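# Tuck chair under desk and park cart in bay

## Task

Roll the office chair fully beneath the desk so it finishes upright and level with every wheel on the floor. Move the utility cart into the yellow bay so that all four of its wheels sit within the taped outline and none rests on the tape. Keep the desk close to its starting spot, with everything it carries still on top and nothing hanging over its edges. The robot must not tip over or finish leaning, or the task fails. At the end, release anything held and back the robot away.

## Robot and tools

ROBOT. A TidyBot++: a wheeled base (0.54 m long, 0.50 m wide, 0.38 m tall) on four driven casters, with one seven-joint arm and a two-finger gripper. The arm's shoulder is 0.12 m ahead of the base centre and 0.68 m up. Segments: upper arm 0.42 m, forearm 0.31 m, hand 0.31 m. The arm starts folded with the hand pointing down, reaching up to 0.08 m past the base front, elbow up to 1.15 m high. Cameras: base_camera (fixed on the base, looking forward and down) and wrist_camera (looks along the hand).

FRAMES. Base frame: origin on the floor below the base centre, x forward, y left, z up, metres. hand_pose is reported in this frame as x, y, z, qw, qx, qy, qz; the point is between the finger pads, the hand's z axis runs along the fingers, and the fingers close along its y axis. base_odometry is in the odometry frame (the base frame as it was when the scene began), heading in rad, positive left, from wheel counts only, so slipping looks like travel. base_tilt is in degrees, forward and right positive.

TOOL move. One call carries one action; every motion in it starts together.
- base: an object with any of translate_m (forward +, -2 to 2 m), strafe_m (left +, -2 to 2 m), rotate_rad (counter-clockwise seen from above +, -6.3 to 6.3 rad). These are offsets relative to the base's own axes at the moment the command starts, not poses. Translate and strafe together give one straight-line drive.
- joints: absolute angle targets keyed by name: joint_1_rad to joint_7_rad, and gripper_pos (0 open, about 85 mm gap, to 1 closed). joint_2_rad range -2.249 to 2.249, joint_4_rad -2.579 to 2.579, joint_6_rad -2.099 to 2.099; joints 1, 3, 5, 7 turn freely but take the short way, so turn more than half a revolution in steps. joint_1_rad positive turns the arm clockwise from above, the reverse of the base's rotate sign. With the hand pointing down, joint_7_rad at 1.57 opens the fingers to left and right.
- target: one flat list of seven numbers [x, y, z, qw, qx, qy, qz], an absolute hand pose in the base frame, metres. Alongside it, joints may hold only gripper_pos. If the result is off, add (wanted position minus hand_pose) to your last target. To keep the hand still afterwards, resend hand_target, not hand_pose.
- speeds: optional caps for this action: translate_m and strafe_m 0.05 to 0.5 m/s (put the cap under just one when both are used), rotate_rad 0.1 to 1.57 rad/s.
- cameras: list of base_camera, wrist_camera or all; [] for none.
- blocking: true or omitted waits until everything is at rest; false returns after about 0.5 s while motion goes on. A later move replaces only the targets it names.
A call with no action simply reports state and images. An unknown key makes the call invalid; a value out of range is refused, and then later move, wait and finished_scene calls in the same reply are skipped. The same skipping follows an uncommanded stop.

OTHER TOOLS. wait(seconds 0 to 10, cameras) lets time pass with no new command. stop(cameras) brakes all running motions. zoom_image(camera, region [x0, y0, x1, y1] in pixels, top-left origin, at most 504 x 504) enlarges part of the last image. read_manual(section "licences") only returns licence text. finished_scene(scene = the current scene number) ends the scene and cannot be undone; the goal must hold with the robot idle.

RESULT LINES. "move" reports done or the worst status. base_status, joint_status and hand_status per motion: done, moving, off_target (rested away from target, may still push), stopped, contact_stop or time_out (uncommanded; target dropped), not_followed (a check withheld the joints; reasons appear as "joint command not followed", "pose unreachable", "cause:"), torque_fault, limit_stop_at_motor_heat. Base "done" only means the wheels turned enough; a blocked base can still report done. hand "done" is within 10 mm and 2 degrees. motor_effort gives percent of maximum per motor with the peak of the last action in brackets. on_its_own lists uncommanded behaviour. "ARM HIT" means the arm struck the base or itself. Motor temperatures are listed per arm joint; MOTOR HOT appears from 60 °C, and at 75 °C an OVER-TEMPERATURE FAULT lets the arm sag for 30 to 60 s. "pictures" names the images in order.

CAUTIONS. The arm does not avoid furniture and keeps pushing when it hits; nothing stops it hitting the base. Poses low and close in front of the base with the hand forward go badly. A snag on the arm above about 0.6 m while the base drives or turns, or sideways force on a raised hand, can tip the robot; pull the arm back or reverse to recover. Torque over the sensor limit (104.5 N m joints 1 to 4, 51.3 N m joints 5 to 7) freezes the arm for 10 s. The arm sags under loads; correct by adjusting targets, never by commanding the angles it reads. A blocked base pushes hard until it times out (14 s max). Avoid dropping or releasing moving objects, slamming, hard hits, very hard pushes, and heavy strain on the gripper, including squeezing firmly on something still resting on a surface. Brief external tugs on held parts or loose objects may occur. Odometry drifts a few centimetres and degrees over many moves; confirm with images.

Each tool is called after ">>>" by a JSON object that holds its "fn" and its "kwargs", one argument or row to a line.

## Session

>>> {"fn": "move", "kwargs": {

}}

Scene clock: 0.00 s.
Motor temperatures (°C): [29 29 24 26 30 33 38]
base_odometry: x=+0.000 y=+0.000 heading=+0.000
base_tilt: forward=+0.4 right=+1.1
base_status: not commanded
joint_positions: joint_1_rad=-0.032 joint_2_rad=-0.369 joint_3_rad=+3.148 joint_4_rad=-2.503 joint_5_rad=-0.042 joint_6_rad=-0.844 joint_7_rad=+1.604 gripper_pos=+0.000
joint_status: not commanded
motor_effort: joint_1_rad=-2 joint_2_rad=-2 joint_3_rad=+1 joint_4_rad=+16 joint_5_rad=+0 joint_6_rad=+1 joint_7_rad=-2
hand_pose: x=+0.2837 y=+0.0154 z=+0.5996 quat_wxyz=(-0.018, +0.996, +0.016, +0.082) (m; base frame)
hand_target: x=+0.2842 y=+0.0154 z=+0.6000 quat_wxyz=(-0.018, +0.996, +0.016, +0.082) (m; base frame)
hand_status: not commanded
pictures: base_camera, wrist_camera
camera_calibration:
wrist_camera: T_world_to_cam=[[0.083058, -0.994069, -0.070201, 0.0355608], [-0.98196, -0.0696313, -0.175799, 0.442836], [0.169869, 0.0835361, -0.98192, 0.673109], [0, 0, 0, 1]] pos_world=[0.317554, 0.0099562, 0.741286]

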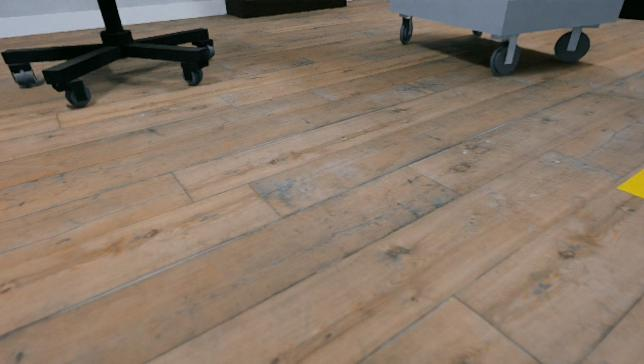

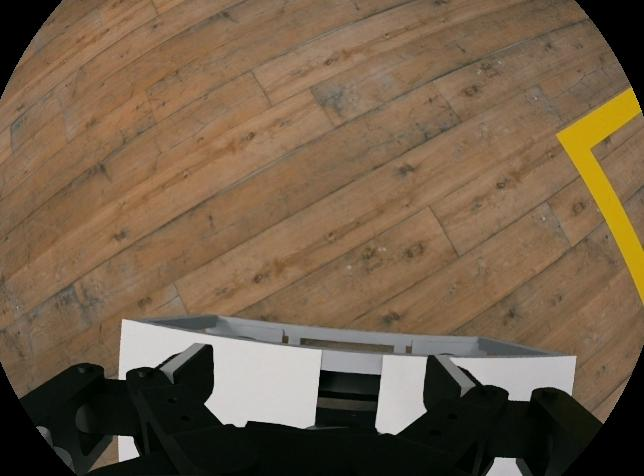

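>>> {"fn": "move", "kwargs": {
  "joints": {"joint_6_rad":0.3,"joint_4_rad":-2.3}
}}

>>> {"fn": "move", "kwargs": {
  "joints": {"joint_1_rad":0.8}
}}

>>> {"fn": "move", "kwargs": {
  "joints": {"joint_1_rad":-0.8}
}}

Scene clock: 2.23 s.
Motor temperatures (°C): [29 29 24 26 30 33 38]
move: done
base_odometry: x=+0.000 y=+0.000 heading=+0.000
base_tilt: forward=+0.4 right=+1.1
base_status: not commanded
joint_positions: joint_1_rad=-0.032 joint_2_rad=-0.369 joint_3_rad=+3.148 joint_4_rad=-2.308 joint_5_rad=-0.042 joint_6_rad=+0.221 joint_7_rad=+1.604 gripper_pos=+0.000
joint_status: all done
motor_effort: joint_1_rad=-2(3) joint_2_rad=-8(9) joint_3_rad=+1(1) joint_4_rad=+22(22) joint_5_rad=+1(1) joint_6_rad=+8(8) joint_7_rad=-2(3)
hand_pose: x=+0.5684 y=+0.0093 z=+0.9157 quat_wxyz=(-0.008, +0.757, +0.003, +0.653) (m; base frame)
hand_target: x=+0.5721 y=+0.0083 z=+0.9448 quat_wxyz=(-0.007, +0.728, +0.002, +0.685) (m; base frame)
hand_status: not commanded
pictures: base_camera, wrist_camera
camera_calibration:
wrist_camera: T_world_to_cam=[[0.0658678, -0.997513, 0.0250946, -0.0494355], [-0.134527, -0.0337971, -0.990333, 1.04148], [0.988718, 0.0618552, -0.136419, -0.303877], [0, 0, 0, 1]] pos_world=[0.443812, 0.00468272, 0.991194]

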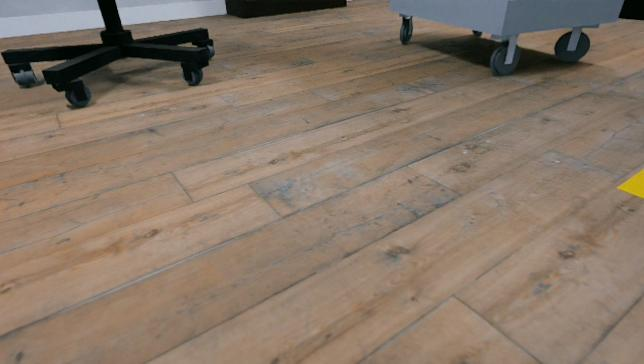

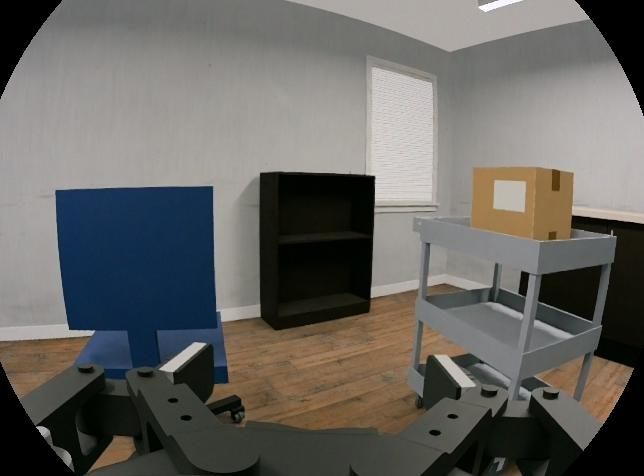

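Scene clock: 4.33 s.
Motor temperatures (°C): [29 29 24 26 30 33 38]
move: done
base_odometry: x=+0.000 y=+0.000 heading=+0.000
base_tilt: forward=+0.3 right=+1.1
base_status: not commanded
joint_positions: joint_1_rad=+0.787 joint_2_rad=-0.369 joint_3_rad=+3.148 joint_4_rad=-2.308 joint_5_rad=-0.042 joint_6_rad=+0.224 joint_7_rad=+1.604 gripper_pos=+0.000
joint_status: all done
motor_effort: joint_1_rad=-2(4) joint_2_rad=-8(9) joint_3_rad=+1(2) joint_4_rad=+22(22) joint_5_rad=+1(1) joint_6_rad=+8(8) joint_7_rad=-3(3)
hand_pose: x=+0.4328 y=-0.3220 z=+0.9165 quat_wxyz=(+0.253, +0.695, -0.298, +0.603) (m; base frame)
hand_target: x=+0.4304 y=-0.3292 z=+0.9448 quat_wxyz=(+0.270, +0.667, -0.293, +0.630) (m; base frame)
hand_status: not commanded
pictures: base_camera, wrist_camera
camera_calibration:
wrist_camera: T_world_to_cam=[[-0.683641, -0.729383, 0.0252298, 0.0396489], [-0.114905, 0.0734318, -0.990659, 1.03911], [0.720717, -0.680153, -0.134011, -0.274346], [0, 0, 0, 1]] pos_world=[0.344231, -0.233982, 0.99164]

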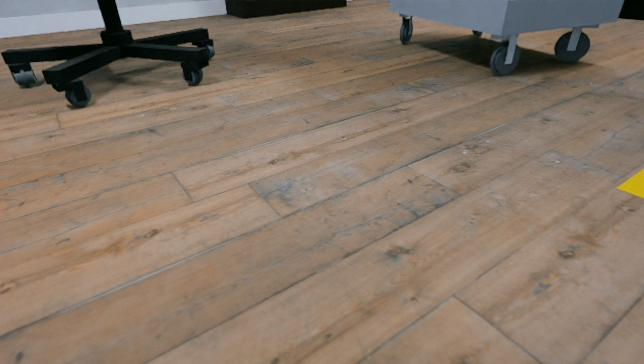

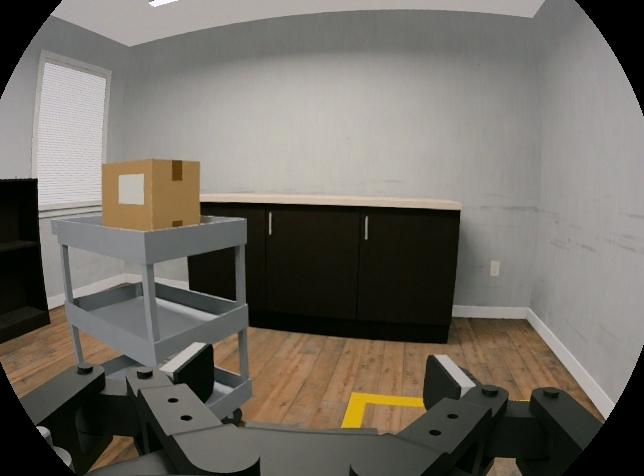

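Scene clock: 7.13 s.
Motor temperatures (°C): [29 29 24 26 30 33 38]
move: done
base_odometry: x=+0.000 y=+0.000 heading=+0.000
base_tilt: forward=+0.4 right=+1.1
base_status: not commanded
joint_positions: joint_1_rad=-0.787 joint_2_rad=-0.369 joint_3_rad=+3.148 joint_4_rad=-2.308 joint_5_rad=-0.042 joint_6_rad=+0.224 joint_7_rad=+1.604 gripper_pos=+0.000
joint_status: all done
motor_effort: joint_1_rad=-2(3) joint_2_rad=-8(10) joint_3_rad=+1(2) joint_4_rad=+21(22) joint_5_rad=+0(1) joint_6_rad=+8(8) joint_7_rad=-3(3)
hand_pose: x=+0.4399 y=+0.3150 z=+0.9166 quat_wxyz=(-0.249, +0.702, +0.282, +0.605) (m; base frame)
hand_target: x=+0.4390 y=+0.3209 z=+0.9448 quat_wxyz=(-0.264, +0.674, +0.274, +0.633) (m; base frame)
hand_status: not commanded
pictures: base_camera, wrist_camera
camera_calibration:
wrist_camera: T_world_to_cam=[[0.731807, -0.681044, 0.0252568, -0.128811], [-0.0726742, -0.114832, -0.990723, 1.03408], [0.677627, 0.723182, -0.133529, -0.269691], [0, 0, 0, 1]] pos_world=[0.352165, 0.226056, 0.991729]

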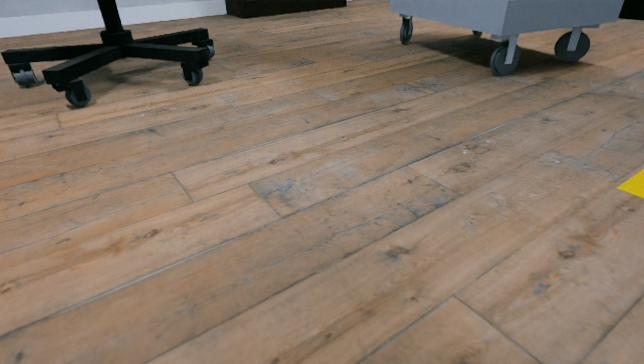

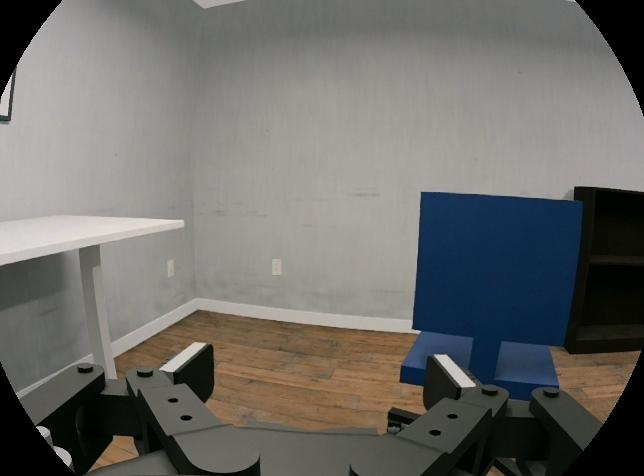

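>>> {"fn": "move", "kwargs": {
  "joints": {"joint_1_rad":-1.57}
}}

>>> {"fn": "move", "kwargs": {
  "joints": {"joint_1_rad":-2.2}
}}

>>> {"fn": "move", "kwargs": {
  "joints": {"joint_1_rad":0.8,"joint_6_rad":-0.3}
}}

Scene clock: 9.33 s.
Motor temperatures (°C): [29 29 24 26 30 33 38]
move: done
base_odometry: x=+0.000 y=+0.000 heading=+0.000
base_tilt: forward=+0.3 right=+1.1
base_status: not commanded
joint_positions: joint_1_rad=-1.557 joint_2_rad=-0.369 joint_3_rad=+3.148 joint_4_rad=-2.308 joint_5_rad=-0.042 joint_6_rad=+0.224 joint_7_rad=+1.604 gripper_pos=+0.000
joint_status: all done
motor_effort: joint_1_rad=-2(3) joint_2_rad=-9(9) joint_3_rad=+0(2) joint_4_rad=+21(22) joint_5_rad=+0(1) joint_6_rad=+8(8) joint_7_rad=-2(3)
hand_pose: x=+0.1301 y=+0.4495 z=+0.9167 quat_wxyz=(-0.458, +0.545, +0.524, +0.468) (m; base frame)
hand_target: x=+0.1254 y=+0.4531 z=+0.9448 quat_wxyz=(-0.482, +0.522, +0.508, +0.487) (m; base frame)
hand_status: not commanded
pictures: base_camera, wrist_camera
camera_calibration:
wrist_camera: T_world_to_cam=[[0.999469, 0.0205527, 0.0252669, -0.160671], [0.0277783, -0.132848, -0.990747, 1.02212], [-0.0170059, 0.990923, -0.133349, -0.187207], [0, 0, 0, 1]] pos_world=[0.129009, 0.324597, 0.991762]

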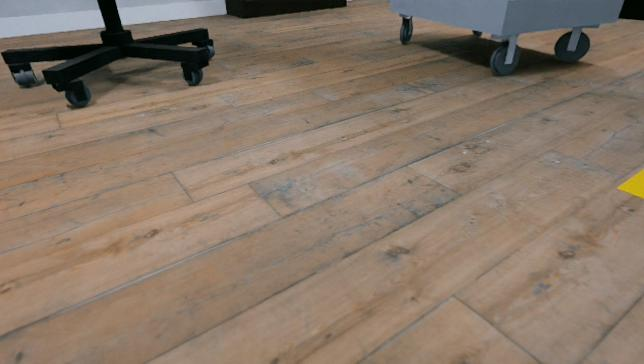

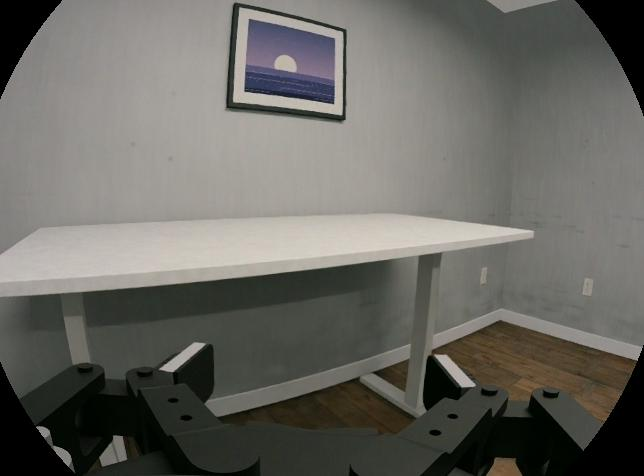

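Scene clock: 11.20 s.
Motor temperatures (°C): [29 29 24 26 30 33 38]
move: done
base_odometry: x=+0.000 y=+0.000 heading=+0.000
base_tilt: forward=+0.4 right=+1.1
base_status: not commanded
joint_positions: joint_1_rad=-2.187 joint_2_rad=-0.369 joint_3_rad=+3.148 joint_4_rad=-2.308 joint_5_rad=-0.042 joint_6_rad=+0.224 joint_7_rad=+1.604 gripper_pos=+0.000
joint_status: all done
motor_effort: joint_1_rad=-2(3) joint_2_rad=-8(9) joint_3_rad=+1(2) joint_4_rad=+22(22) joint_5_rad=+0(1) joint_6_rad=+8(8) joint_7_rad=-2(3)
hand_pose: x=-0.1369 y=+0.3698 z=+0.9167 quat_wxyz=(-0.580, +0.355, +0.667, +0.303) (m; base frame)
hand_target: x=-0.1428 y=+0.3699 z=+0.9448 quat_wxyz=(-0.609, +0.339, +0.644, +0.314) (m; base frame)
hand_status: not commanded
pictures: base_camera, wrist_camera
camera_calibration:
wrist_camera: T_world_to_cam=[[0.795443, 0.605501, 0.0252703, -0.136394], [0.100686, -0.0909218, -0.990755, 1.01345], [-0.597606, 0.790634, -0.133289, -0.118174], [0, 0, 0, 1]] pos_world=[-0.0641678, 0.268164, 0.991773]

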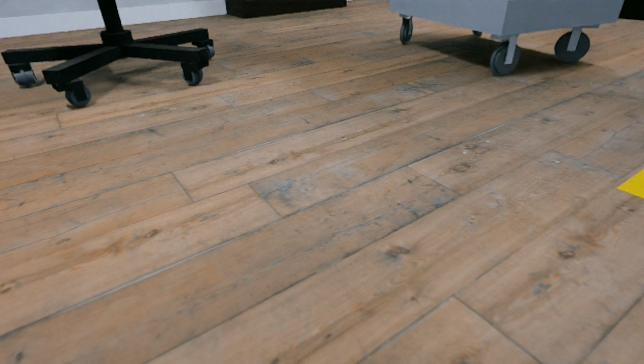

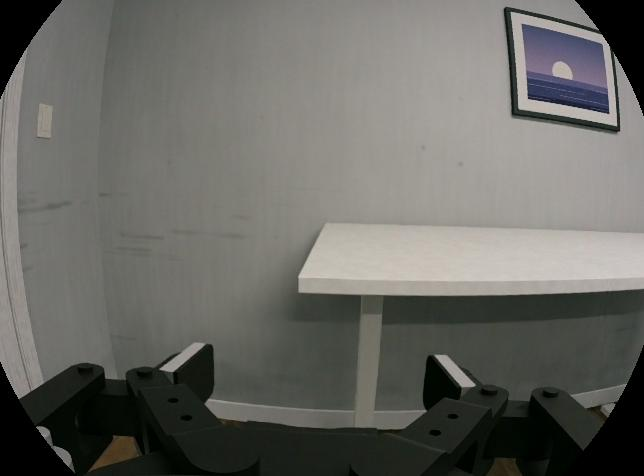

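Scene clock: 15.03 s.
Motor temperatures (°C): [29 29 24 26 30 33 38]
move: done
base_odometry: x=+0.000 y=+0.000 heading=+0.000
base_tilt: forward=+0.3 right=+1.1
base_status: not commanded
joint_positions: joint_1_rad=+0.787 joint_2_rad=-0.369 joint_3_rad=+3.148 joint_4_rad=-2.308 joint_5_rad=-0.042 joint_6_rad=-0.218 joint_7_rad=+1.604 gripper_pos=+0.000
joint_status: all done
motor_effort: joint_1_rad=-2(3) joint_2_rad=-6(9) joint_3_rad=+1(2) joint_4_rad=+21(22) joint_5_rad=+0(1) joint_6_rad=+7(10) joint_7_rad=-2(3)
hand_pose: x=+0.4031 y=-0.2831 z=+0.7893 quat_wxyz=(+0.176, +0.812, -0.342, +0.439) (m; base frame)
hand_target: x=+0.3914 y=-0.2769 z=+0.7728 quat_wxyz=(+0.165, +0.826, -0.353, +0.408) (m; base frame)
hand_status: not commanded
pictures: base_camera, wrist_camera
camera_calibration:
wrist_camera: T_world_to_cam=[[-0.666621, -0.745382, -0.00479741, 0.063223], [-0.402333, 0.365223, -0.839488, 0.986001], [0.627491, -0.55769, -0.543357, 0.151835], [0, 0, 0, 1]] pos_world=[0.343572, -0.228309, 0.91054]

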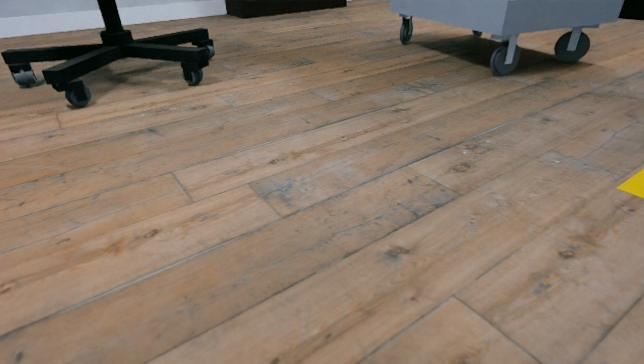

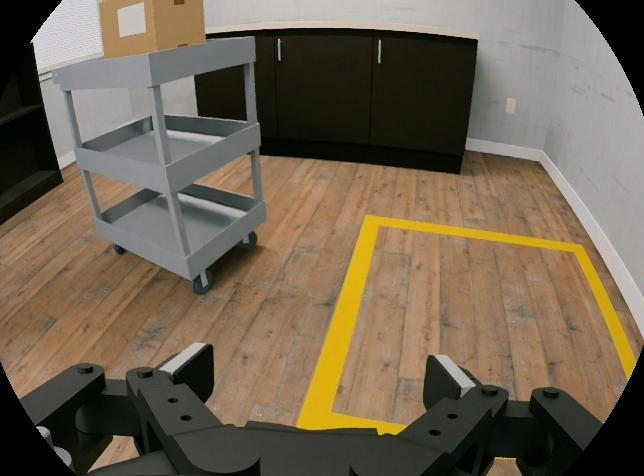

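>>> {"fn": "move", "kwargs": {
  "joints": {"joint_1_rad":-0.4,"joint_2_rad":-0.5,"joint_4_rad":-1.9,"joint_6_rad":-0.6}
}}

Scene clock: 21.03 s.
Motor temperatures (°C): [29 29 24 27 30 33 38]
move: done
base_odometry: x=+0.000 y=+0.000 heading=+0.000
base_tilt: forward=+0.4 right=+1.1
base_status: not commanded
joint_positions: joint_1_rad=-0.387 joint_2_rad=-0.473 joint_3_rad=+3.148 joint_4_rad=-1.922 joint_5_rad=-0.042 joint_6_rad=-0.518 joint_7_rad=+1.604 gripper_pos=+0.000
joint_status: all done
motor_effort: joint_1_rad=-2(3) joint_2_rad=-5(9) joint_3_rad=+1(2) joint_4_rad=+22(23) joint_5_rad=+0(1) joint_6_rad=+7(9) joint_7_rad=-2(3)
hand_pose: x=+0.4949 y=+0.1579 z=+0.9749 quat_wxyz=(-0.115, +0.816, +0.161, +0.542) (m; base frame)
hand_target: x=+0.4773 y=+0.1573 z=+0.9752 quat_wxyz=(-0.117, +0.824, +0.169, +0.528) (m; base frame)
hand_status: not commanded
pictures: base_camera, wrist_camera
camera_calibration:
wrist_camera: T_world_to_cam=[[0.44061, -0.897677, 0.00626434, -0.0806652], [-0.334342, -0.170574, -0.926887, 1.15381], [0.833114, 0.406301, -0.375287, 0.0231836], [0, 0, 0, 1]] pos_world=[0.401995, 0.11498, 1.07866]

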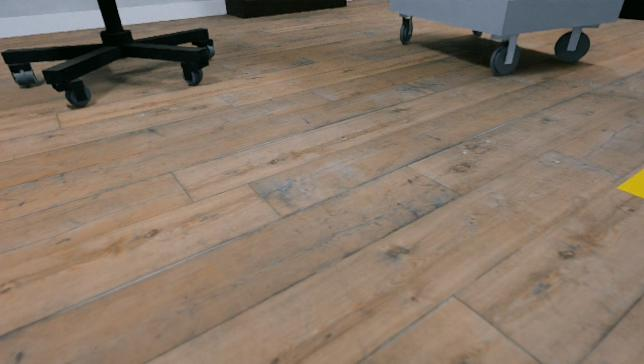

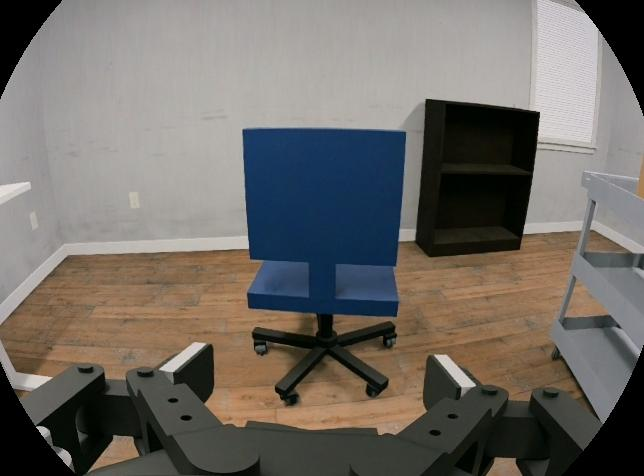

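>>> {"fn": "zoom_image", "kwargs": {
  "camera": "wrist_camera",
  "region": [220, 110, 420, 410]
}}

Scaled by 1.680.

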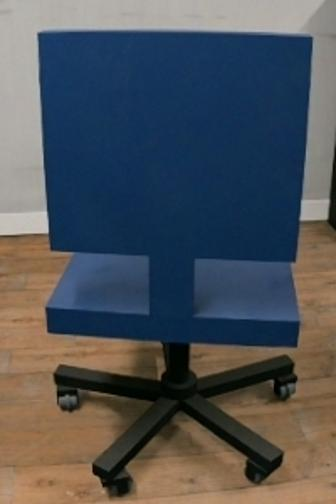

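>>> {"fn": "move", "kwargs": {
  "base": {"translate_m":0.3,"strafe_m":-0.02,"rotate_rad":0.42},
  "joints": {"joint_1_rad":0,"joint_2_rad":1.387,"joint_3_rad":3.1416,"joint_4_rad":-1.894,"joint_5_rad":0,"joint_6_rad":1.71,"joint_7_rad":0}
}}

Scene clock: 27.17 s.
Motor temperatures (°C): [29 29 24 27 30 33 38]
move: done
base_odometry: x=+0.300 y=-0.020 heading=+0.421
base_tilt: forward=+0.4 right=+1.0
base_status: done
joint_positions: joint_1_rad=-0.013 joint_2_rad=+1.388 joint_3_rad=+3.146 joint_4_rad=-1.913 joint_5_rad=-0.041 joint_6_rad=+1.632 joint_7_rad=+0.044 gripper_pos=+0.000
joint_status: all done
motor_effort: joint_1_rad=-2(4) joint_2_rad=-41(46) joint_3_rad=+0(4) joint_4_rad=+4(23) joint_5_rad=+0(2) joint_6_rad=+8(10) joint_7_rad=-2(3)
hand_pose: x=+0.7926 y=-0.0044 z=+0.4173 quat_wxyz=(-0.455, +0.530, -0.517, +0.494) (m; base frame)
hand_target: x=+0.8003 y=+0.0013 z=+0.4473 quat_wxyz=(-0.500, +0.500, -0.500, +0.500) (m; base frame)
hand_status: not commanded
pictures: base_camera, wrist_camera
camera_calibration:
wrist_camera: T_world_to_cam=[[-0.0550197, -0.0930741, -0.994138, 0.459835], [0.0315119, 0.994988, -0.0948977, 0.0768455], [0.997988, -0.0365484, -0.051811, -0.635739], [0, 0, 0, 1]] pos_world=[0.657338, -0.0568969, 0.431494]

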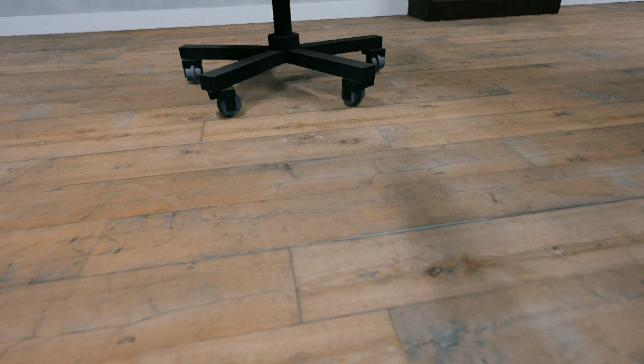

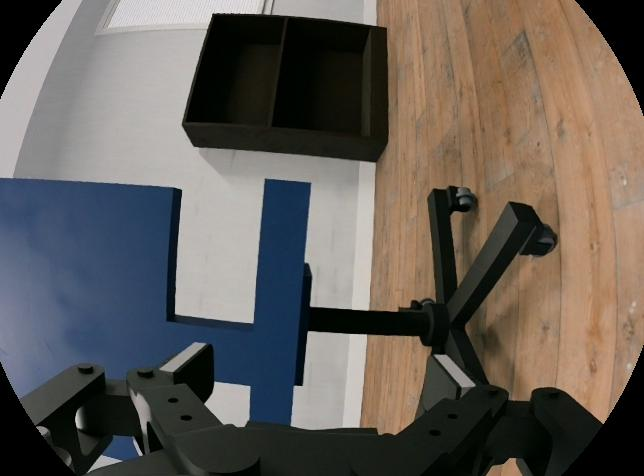

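>>> {"fn": "move", "kwargs": {
  "base": {"translate_m":0.13,"strafe_m":-0.015},
  "joints": {"joint_2_rad":1.365,"joint_4_rad":-1.875,"joint_6_rad":1.79,"joint_5_rad":0.04,"joint_7_rad":-0.05}
}}

Scene clock: 29.10 s.
Motor temperatures (°C): [29 29 24 27 30 33 38]
move: done
base_odometry: x=+0.425 y=+0.019 heading=+0.421
base_tilt: forward=+0.4 right=+1.1
base_status: done
joint_positions: joint_1_rad=-0.010 joint_2_rad=+1.388 joint_3_rad=+3.146 joint_4_rad=-1.887 joint_5_rad=+0.001 joint_6_rad=+1.722 joint_7_rad=-0.014 gripper_pos=+0.000
joint_status: all done
motor_effort: joint_1_rad=-2(3) joint_2_rad=-41(44) joint_3_rad=+0(1) joint_4_rad=+4(6) joint_5_rad=+0(2) joint_6_rad=+8(9) joint_7_rad=-2(3)
hand_pose: x=+0.8022 y=+0.0070 z=+0.4525 quat_wxyz=(-0.510, +0.495, -0.495, +0.500) (m; base frame)
hand_target: x=+0.8088 y=+0.0135 z=+0.4925 quat_wxyz=(-0.553, +0.465, -0.472, +0.504) (m; base frame)
hand_status: not commanded
pictures: base_camera, wrist_camera
camera_calibration:
wrist_camera: T_world_to_cam=[[0.0640071, -0.030405, -0.997486, 0.402013], [0.00178531, 0.999538, -0.030353, 0.0631437], [0.997948, 0.000161986, 0.0640318, -0.695767], [0, 0, 0, 1]] pos_world=[0.668495, -0.0507786, 0.44747]

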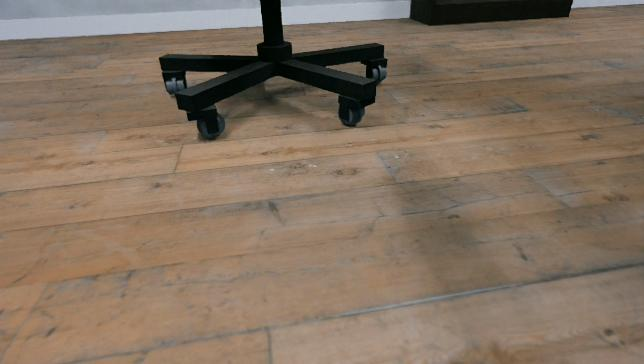

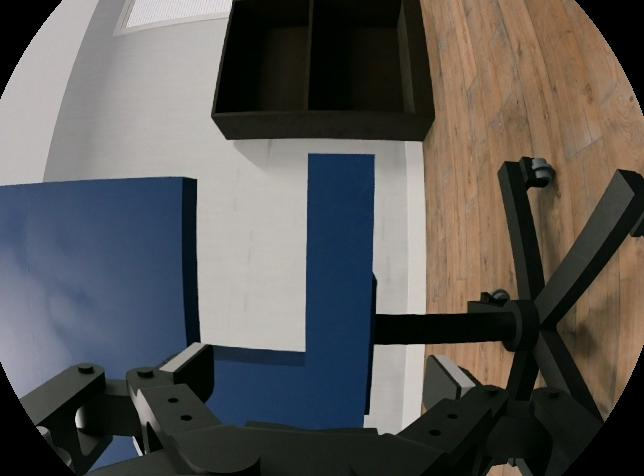

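>>> {"fn": "move", "kwargs": {
  "joints": {"joint_2_rad":1.33,"joint_6_rad":1.74}
}}

>>> {"fn": "move", "kwargs": {
  "base": {"translate_m":0.19},
  "speeds": {"translate_m":0.15}
}}

Scene clock: 30.27 s.
Motor temperatures (°C): [29 29 24 27 30 33 38]
move: done
base_odometry: x=+0.425 y=+0.019 heading=+0.421
base_tilt: forward=+0.4 right=+1.1
base_status: not commanded
joint_positions: joint_1_rad=-0.010 joint_2_rad=+1.367 joint_3_rad=+3.146 joint_4_rad=-1.887 joint_5_rad=+0.001 joint_6_rad=+1.722 joint_7_rad=-0.014 gripper_pos=+0.000
joint_status: all done
motor_effort: joint_1_rad=-2(2) joint_2_rad=-41(44) joint_3_rad=+0(1) joint_4_rad=+5(5) joint_5_rad=+0(1) joint_6_rad=+8(9) joint_7_rad=-2(3)
hand_pose: x=+0.8068 y=+0.0070 z=+0.4665 quat_wxyz=(-0.515, +0.490, -0.490, +0.505) (m; base frame)
hand_target: x=+0.8170 y=+0.0136 z=+0.5013 quat_wxyz=(-0.549, +0.470, -0.476, +0.501) (m; base frame)
hand_status: not commanded
pictures: base_camera, wrist_camera
camera_calibration:
wrist_camera: T_world_to_cam=[[0.084277, -0.0302005, -0.995985, 0.398553], [0.00239982, 0.999544, -0.0301054, 0.0629011], [0.996439, 0.000147007, 0.084311, -0.709418], [0, 0, 0, 1]] pos_world=[0.673152, -0.0507316, 0.458658]

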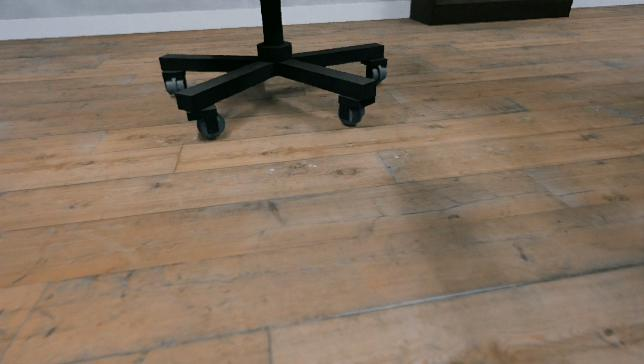

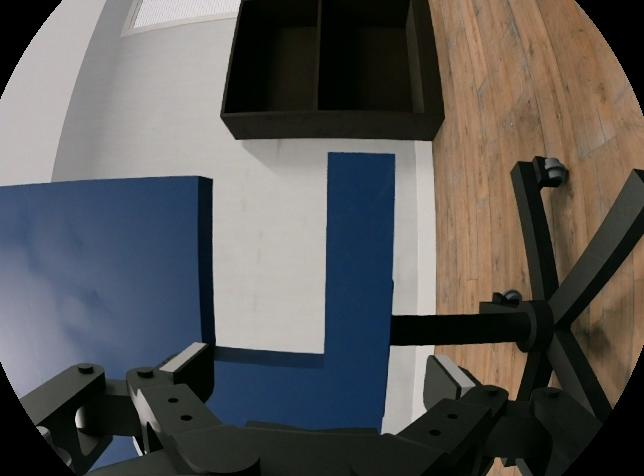

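Scene clock: 32.10 s.
Motor temperatures (°C): [29 29 24 27 30 33 38]
move: done
base_odometry: x=+0.599 y=+0.097 heading=+0.420
base_tilt: forward=+0.4 right=+1.1
base_status: done
joint_positions: joint_1_rad=-0.009 joint_2_rad=+1.367 joint_3_rad=+3.146 joint_4_rad=-1.886 joint_5_rad=+0.001 joint_6_rad=+1.722 joint_7_rad=-0.014 gripper_pos=+0.000
joint_status: not commanded
motor_effort: joint_1_rad=-3(4) joint_2_rad=-44(46) joint_3_rad=-1(1) joint_4_rad=+6(10) joint_5_rad=+1(2) joint_6_rad=+8(8) joint_7_rad=-2(3)
hand_pose: x=+0.8070 y=+0.0062 z=+0.4668 quat_wxyz=(-0.515, +0.490, -0.490, +0.505) (m; base frame)
hand_target: x=+0.8170 y=+0.0136 z=+0.5013 quat_wxyz=(-0.549, +0.470, -0.476, +0.501) (m; base frame)
hand_status: not commanded
pictures: base_camera, wrist_camera
camera_calibration:
wrist_camera: T_world_to_cam=[[0.0852056, -0.0302963, -0.995903, 0.398092], [0.0036599, 0.99954, -0.0300939, 0.062735], [0.996357, -0.00108074, 0.0852773, -0.710102], [0, 0, 0, 1]] pos_world=[0.673365, -0.0514129, 0.458904]

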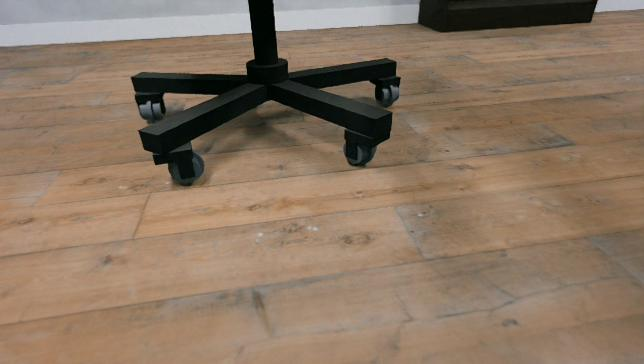

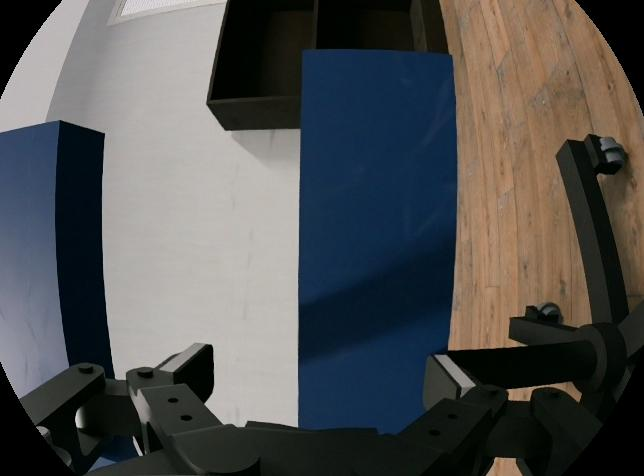

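>>> {"fn": "move", "kwargs": {
  "base": {"translate_m":-0.04},
  "joints": {"joint_2_rad":1.345,"joint_6_rad":1.71}
}}

Scene clock: 33.30 s.
Motor temperatures (°C): [29 29 24 27 30 33 38]
move: done
base_odometry: x=+0.562 y=+0.080 heading=+0.420
base_tilt: forward=+0.4 right=+1.1
base_status: done
joint_positions: joint_1_rad=-0.008 joint_2_rad=+1.367 joint_3_rad=+3.146 joint_4_rad=-1.881 joint_5_rad=+0.001 joint_6_rad=+1.722 joint_7_rad=-0.014 gripper_pos=+0.000
joint_status: all done
motor_effort: joint_1_rad=-2(3) joint_2_rad=-42(43) joint_3_rad=+0(1) joint_4_rad=+5(6) joint_5_rad=+0(1) joint_6_rad=+8(9) joint_7_rad=-2(3)
hand_pose: x=+0.8085 y=+0.0060 z=+0.4682 quat_wxyz=(-0.516, +0.488, -0.489, +0.506) (m; base frame)
hand_target: x=+0.8149 y=+0.0137 z=+0.4816 quat_wxyz=(-0.538, +0.481, -0.488, +0.491) (m; base frame)
hand_status: not commanded
pictures: base_camera, wrist_camera
camera_calibration:
wrist_camera: T_world_to_cam=[[0.0901757, -0.0302322, -0.995467, 0.395113], [0.00389858, 0.999542, -0.0300028, 0.0627078], [0.995918, -0.00117539, 0.0902522, -0.713686], [0, 0, 0, 1]] pos_world=[0.674898, -0.0515729, 0.459615]

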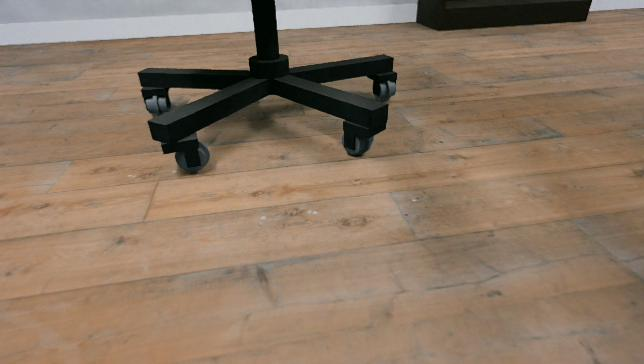

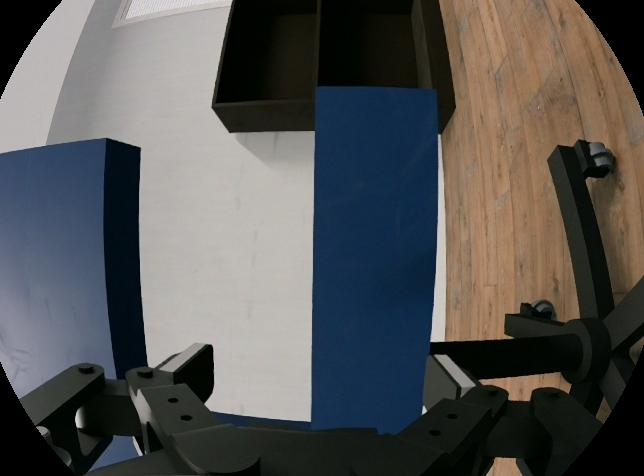

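>>> {"fn": "move", "kwargs": {
  "joints": {"joint_2_rad":1.37,"joint_6_rad":1.62}
}}

Scene clock: 34.13 s.
Motor temperatures (°C): [29 29 24 27 30 33 38]
move: done
base_odometry: x=+0.562 y=+0.080 heading=+0.420
base_tilt: forward=+0.4 right=+1.1
base_status: not commanded
joint_positions: joint_1_rad=-0.008 joint_2_rad=+1.376 joint_3_rad=+3.146 joint_4_rad=-1.881 joint_5_rad=+0.001 joint_6_rad=+1.667 joint_7_rad=-0.014 gripper_pos=+0.000
joint_status: all done
motor_effort: joint_1_rad=-2(3) joint_2_rad=-42(44) joint_3_rad=+0(1) joint_4_rad=+4(5) joint_5_rad=+0(1) joint_6_rad=+8(9) joint_7_rad=-2(3)
hand_pose: x=+0.8068 y=+0.0059 z=+0.4453 quat_wxyz=(-0.500, +0.504, -0.505, +0.491) (m; base frame)
hand_target: x=+0.8094 y=+0.0138 z=+0.4362 quat_wxyz=(-0.509, +0.510, -0.517, +0.463) (m; base frame)
hand_status: not commanded
pictures: base_camera, wrist_camera
camera_calibration:
wrist_camera: T_world_to_cam=[[0.027003, -0.0307818, -0.999161, 0.425062], [0.00219126, 0.999525, -0.0307338, 0.0638114], [0.999633, -0.00135952, 0.0270576, -0.684784], [0, 0, 0, 1]] pos_world=[0.672915, -0.0516279, 0.445196]

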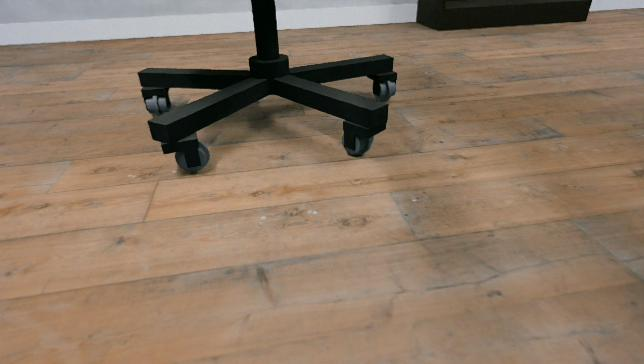

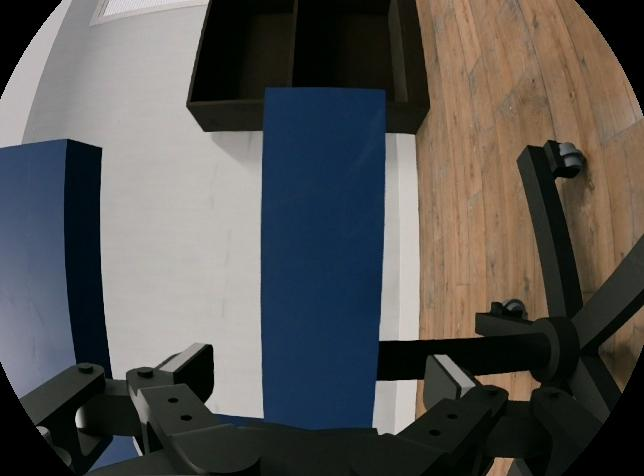

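>>> {"fn": "move", "kwargs": {
  "base": {"translate_m":0.085},
  "speeds": {"translate_m":0.1}
}}

>>> {"fn": "move", "kwargs": {
  "joints": {"gripper_pos":0.5}
}}

Scene clock: 35.70 s.
Motor temperatures (°C): [29 29 24 27 30 33 38]
move: done
base_odometry: x=+0.640 y=+0.115 heading=+0.420
base_tilt: forward=+0.4 right=+1.1
base_status: done
joint_positions: joint_1_rad=-0.008 joint_2_rad=+1.376 joint_3_rad=+3.146 joint_4_rad=-1.881 joint_5_rad=+0.001 joint_6_rad=+1.667 joint_7_rad=-0.014 gripper_pos=+0.000
joint_status: not commanded
motor_effort: joint_1_rad=-2(2) joint_2_rad=-42(44) joint_3_rad=+0(1) joint_4_rad=+4(6) joint_5_rad=+1(1) joint_6_rad=+8(8) joint_7_rad=-2(3)
hand_pose: x=+0.8068 y=+0.0059 z=+0.4452 quat_wxyz=(-0.500, +0.504, -0.505, +0.491) (m; base frame)
hand_target: x=+0.8094 y=+0.0138 z=+0.4362 quat_wxyz=(-0.509, +0.510, -0.517, +0.463) (m; base frame)
hand_status: not commanded
pictures: base_camera, wrist_camera
camera_calibration:
wrist_camera: T_world_to_cam=[[0.0269736, -0.0307821, -0.999162, 0.425018], [0.00218988, 0.999525, -0.0307342, 0.0638104], [0.999634, -0.00135904, 0.0270282, -0.684773], [0, 0, 0, 1]] pos_world=[0.672918, -0.0516278, 0.445131]

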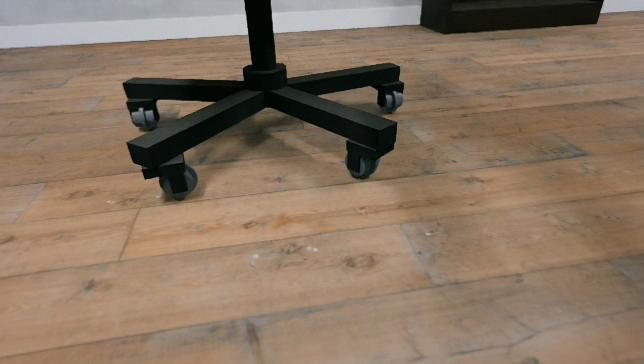

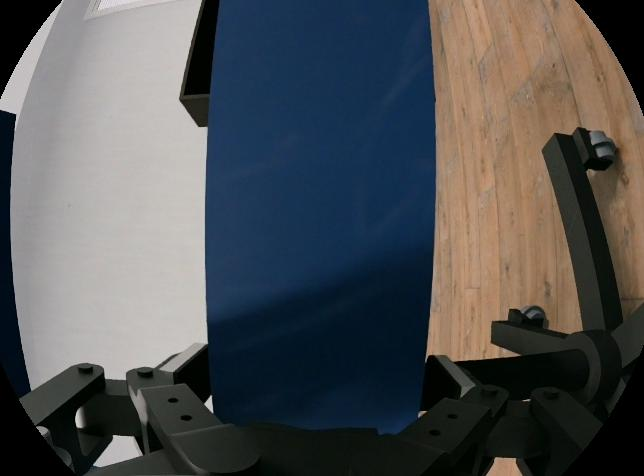

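Scene clock: 36.53 s.
Motor temperatures (°C): [29 29 24 27 30 33 38]
move: off_target
base_odometry: x=+0.640 y=+0.115 heading=+0.420
base_tilt: forward=+0.4 right=+1.1
base_status: not commanded
joint_positions: joint_1_rad=-0.007 joint_2_rad=+1.375 joint_3_rad=+3.147 joint_4_rad=-1.884 joint_5_rad=+0.002 joint_6_rad=+1.667 joint_7_rad=-0.014 gripper_pos=+0.333
joint_status: gripper_pos off_target (ended at +0.333, target +0.500)
motor_effort: joint_1_rad=-2(4) joint_2_rad=-40(43) joint_3_rad=-1(3) joint_4_rad=+5(12) joint_5_rad=+0(4) joint_6_rad=+4(8) joint_7_rad=-4(5)
hand_pose: x=+0.8061 y=+0.0049 z=+0.4449 quat_wxyz=(-0.499, +0.505, -0.505, +0.491) (m; base frame)
hand_target: x=+0.8094 y=+0.0138 z=+0.4362 quat_wxyz=(-0.509, +0.510, -0.517, +0.463) (m; base frame)
hand_status: not commanded
pictures: base_camera, wrist_camera
camera_calibration:
wrist_camera: T_world_to_cam=[[0.024794, -0.0317128, -0.999189, 0.426423], [0.00233684, 0.999496, -0.0316645, 0.0650932], [0.99969, -0.00154986, 0.0248556, -0.683109], [0, 0, 0, 1]] pos_world=[0.672173, -0.0525961, 0.445117]

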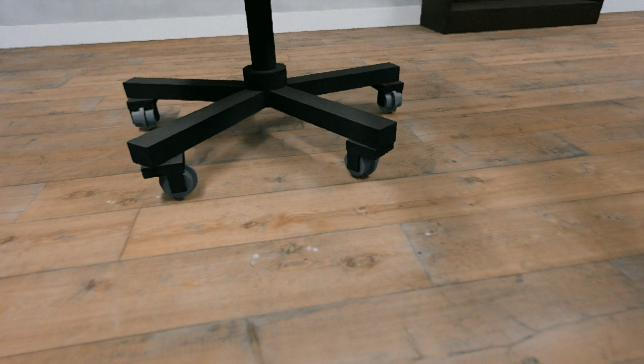

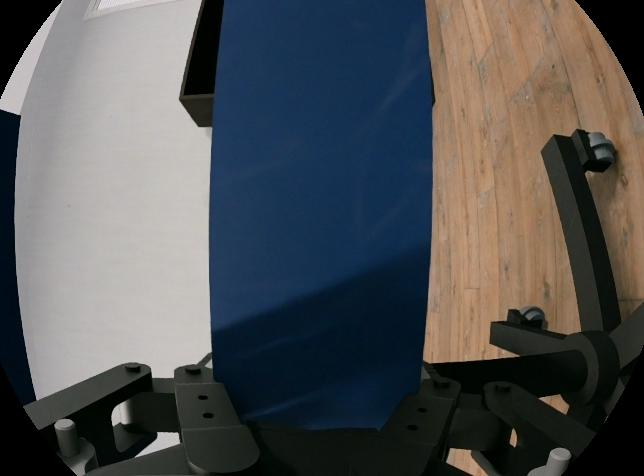

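>>> {"fn": "move", "kwargs": {
  "base": {"translate_m":0.328,"strafe_m":-0.344,"rotate_rad":0.4},
  "speeds": {"translate_m":0.15,"rotate_rad":0.15}
}}

>>> {"fn": "move", "kwargs": {
  "base": {"rotate_rad":1.32},
  "speeds": {"rotate_rad":0.25}
}}

Scene clock: 41.10 s.
Motor temperatures (°C): [29 29 24 27 30 33 38]
move: done
base_odometry: x=+1.080 y=-0.065 heading=+0.821
base_tilt: forward=+0.3 right=+1.1
base_status: done
joint_positions: joint_1_rad=-0.022 joint_2_rad=+1.375 joint_3_rad=+3.149 joint_4_rad=-1.885 joint_5_rad=+0.051 joint_6_rad=+1.669 joint_7_rad=-0.013 gripper_pos=+0.336
joint_status: not commanded
motor_effort: joint_1_rad=+2(11) joint_2_rad=-41(43) joint_3_rad=-3(5) joint_4_rad=+5(10) joint_5_rad=-4(9) joint_6_rad=+6(8) joint_7_rad=-9(10)
hand_pose: x=+0.8048 y=+0.0293 z=+0.4448 quat_wxyz=(-0.515, +0.520, -0.490, +0.474) (m; base frame)
hand_target: x=+0.8094 y=+0.0138 z=+0.4362 quat_wxyz=(-0.509, +0.510, -0.517, +0.463) (m; base frame)
hand_status: not commanded
pictures: base_camera, wrist_camera
camera_calibration:
wrist_camera: T_world_to_cam=[[0.0265166, -0.0270211, -0.999283, 0.425705], [-0.0598436, 0.997799, -0.0285689, 0.0894852], [0.997856, 0.0605582, 0.0248412, -0.68208], [0, 0, 0, 1]] pos_world=[0.674684, -0.0364796, 0.4449]

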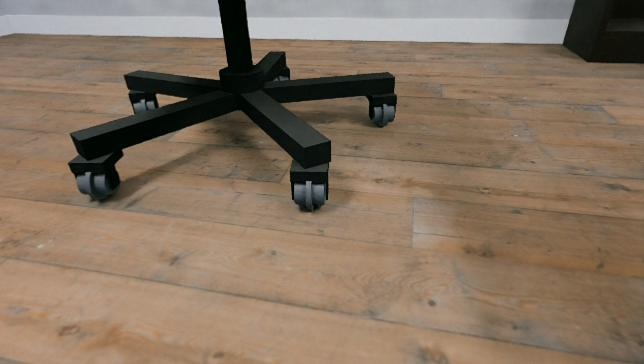

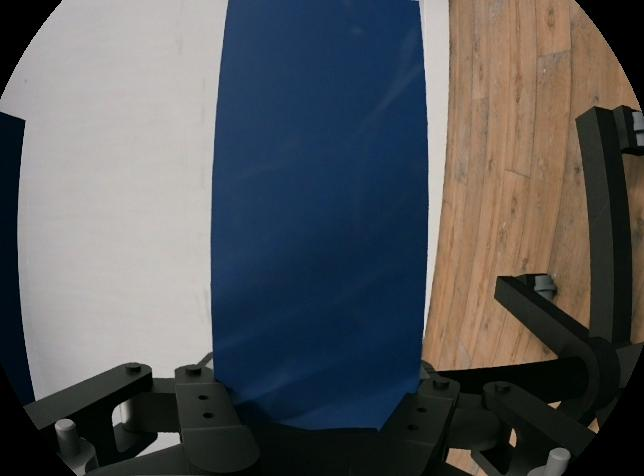

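Scene clock: 47.37 s.
Motor temperatures (°C): [29 29 24 27 30 33 38]
move: done
base_odometry: x=+1.080 y=-0.065 heading=+2.138
base_tilt: forward=+0.4 right=+1.1
base_status: done
joint_positions: joint_1_rad=+0.015 joint_2_rad=+1.379 joint_3_rad=+3.177 joint_4_rad=-1.875 joint_5_rad=-0.007 joint_6_rad=+1.668 joint_7_rad=-0.032 gripper_pos=+0.344
joint_status: not commanded
motor_effort: joint_1_rad=-4(25) joint_2_rad=-39(45) joint_3_rad=-5(9) joint_4_rad=+1(8) joint_5_rad=+2(25) joint_6_rad=+8(11) joint_7_rad=-9(10)
hand_pose: x=+0.8077 y=-0.0239 z=+0.4450 quat_wxyz=(-0.488, +0.497, -0.510, +0.504) (m; base frame)
hand_target: x=+0.8094 y=+0.0138 z=+0.4362 quat_wxyz=(-0.509, +0.510, -0.517, +0.463) (m; base frame)
hand_status: not commanded
pictures: base_camera, wrist_camera
camera_calibration:
wrist_camera: T_world_to_cam=[[0.0295264, -0.0456237, -0.998522, 0.421156], [0.0393066, 0.998238, -0.0444484, 0.0696642], [0.998791, -0.0379361, 0.0312676, -0.687784], [0, 0, 0, 1]] pos_world=[0.671779, -0.0764186, 0.445135]

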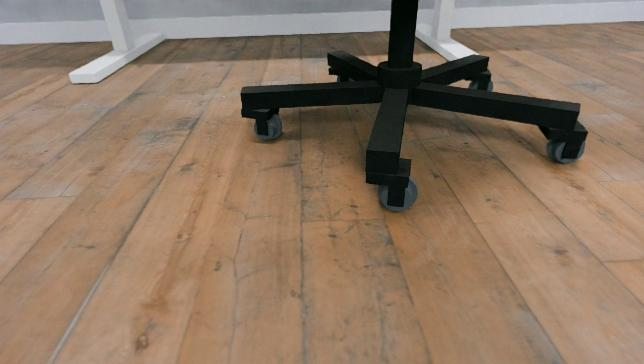

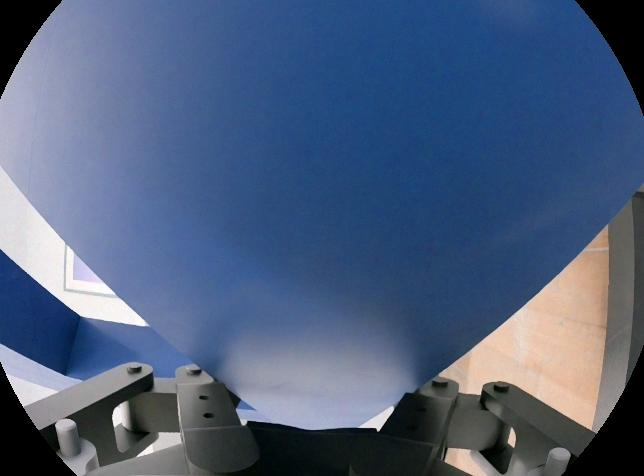

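>>> {"fn": "move", "kwargs": {
  "joints": {"gripper_pos":0}
}}

>>> {"fn": "move", "kwargs": {
  "base": {"translate_m":-0.25},
  "speeds": {"translate_m":0.15}
}}

Scene clock: 48.77 s.
Motor temperatures (°C): [29 29 24 27 30 33 38]
move: done
base_odometry: x=+1.080 y=-0.065 heading=+2.139
base_tilt: forward=+0.4 right=+1.1
base_status: not commanded
joint_positions: joint_1_rad=+0.004 joint_2_rad=+1.379 joint_3_rad=+3.147 joint_4_rad=-1.875 joint_5_rad=+0.004 joint_6_rad=+1.668 joint_7_rad=-0.050 gripper_pos=+0.000
joint_status: all done
motor_effort: joint_1_rad=-2(4) joint_2_rad=-42(44) joint_3_rad=+0(6) joint_4_rad=+5(5) joint_5_rad=+0(3) joint_6_rad=+8(9) joint_7_rad=-2(10)
hand_pose: x=+0.8079 y=-0.0022 z=+0.4447 quat_wxyz=(-0.507, +0.492, -0.515, +0.485) (m; base frame)
hand_target: x=+0.8094 y=+0.0138 z=+0.4362 quat_wxyz=(-0.509, +0.510, -0.517, +0.463) (m; base frame)
hand_status: not commanded
pictures: base_camera, wrist_camera
camera_calibration:
wrist_camera: T_world_to_cam=[[0.0299273, 0.004363, -0.999543, 0.422045], [0.0125444, 0.99991, 0.0047402, 0.047798], [0.999473, -0.0126805, 0.0298699, -0.686978], [0, 0, 0, 1]] pos_world=[0.673386, -0.0583464, 0.442146]

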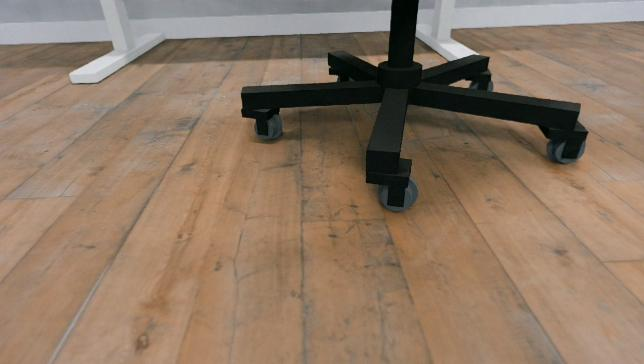

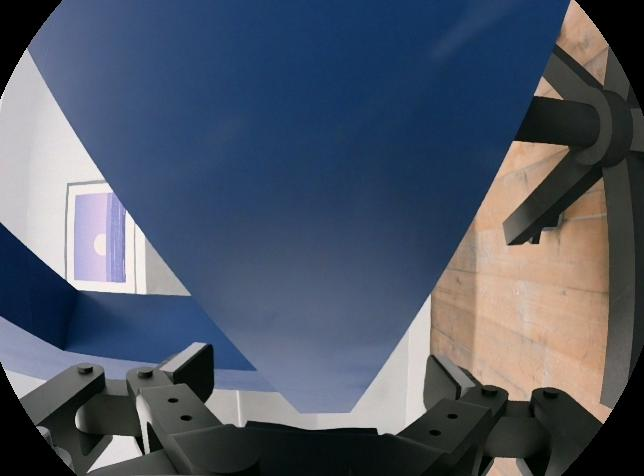

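Scene clock: 51.03 s.
Motor temperatures (°C): [29 29 24 27 30 33 38]
move: done
base_odometry: x=+1.214 y=-0.276 heading=+2.140
base_tilt: forward=+0.4 right=+1.1
base_status: done
joint_positions: joint_1_rad=+0.003 joint_2_rad=+1.379 joint_3_rad=+3.147 joint_4_rad=-1.875 joint_5_rad=+0.004 joint_6_rad=+1.668 joint_7_rad=-0.050 gripper_pos=+0.000
joint_status: not commanded
motor_effort: joint_1_rad=-2(4) joint_2_rad=-42(44) joint_3_rad=+0(1) joint_4_rad=+5(6) joint_5_rad=+0(1) joint_6_rad=+8(8) joint_7_rad=-2(3)
hand_pose: x=+0.8079 y=-0.0018 z=+0.4447 quat_wxyz=(-0.507, +0.492, -0.515, +0.485) (m; base frame)
hand_target: x=+0.8094 y=+0.0138 z=+0.4362 quat_wxyz=(-0.509, +0.510, -0.517, +0.463) (m; base frame)
hand_status: not commanded
pictures: base_camera, wrist_camera
camera_calibration:
wrist_camera: T_world_to_cam=[[0.029983, 0.00438813, -0.999541, 0.422013], [0.011925, 0.999918, 0.00474749, 0.0478914], [0.999479, -0.0120619, 0.0299282, -0.687023], [0, 0, 0, 1]] pos_world=[0.673441, -0.0580261, 0.442154]

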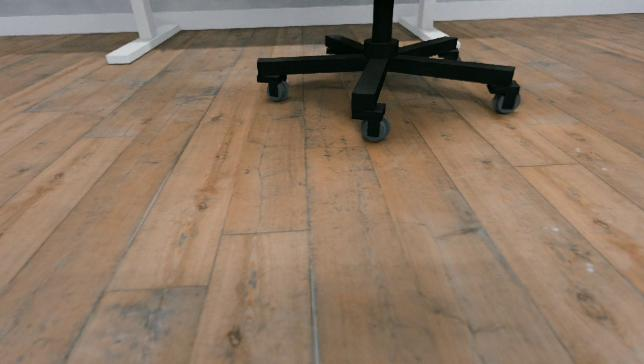

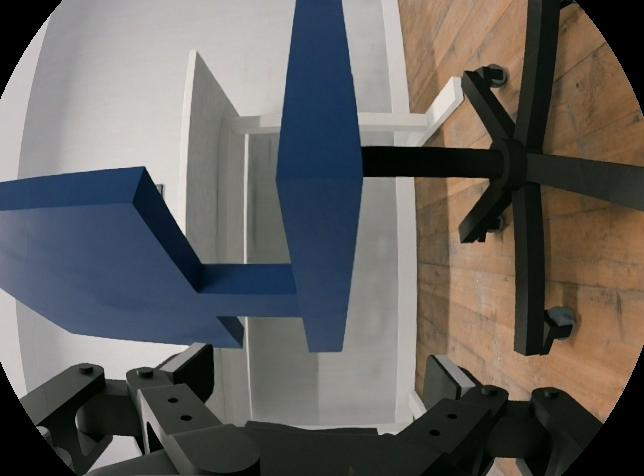

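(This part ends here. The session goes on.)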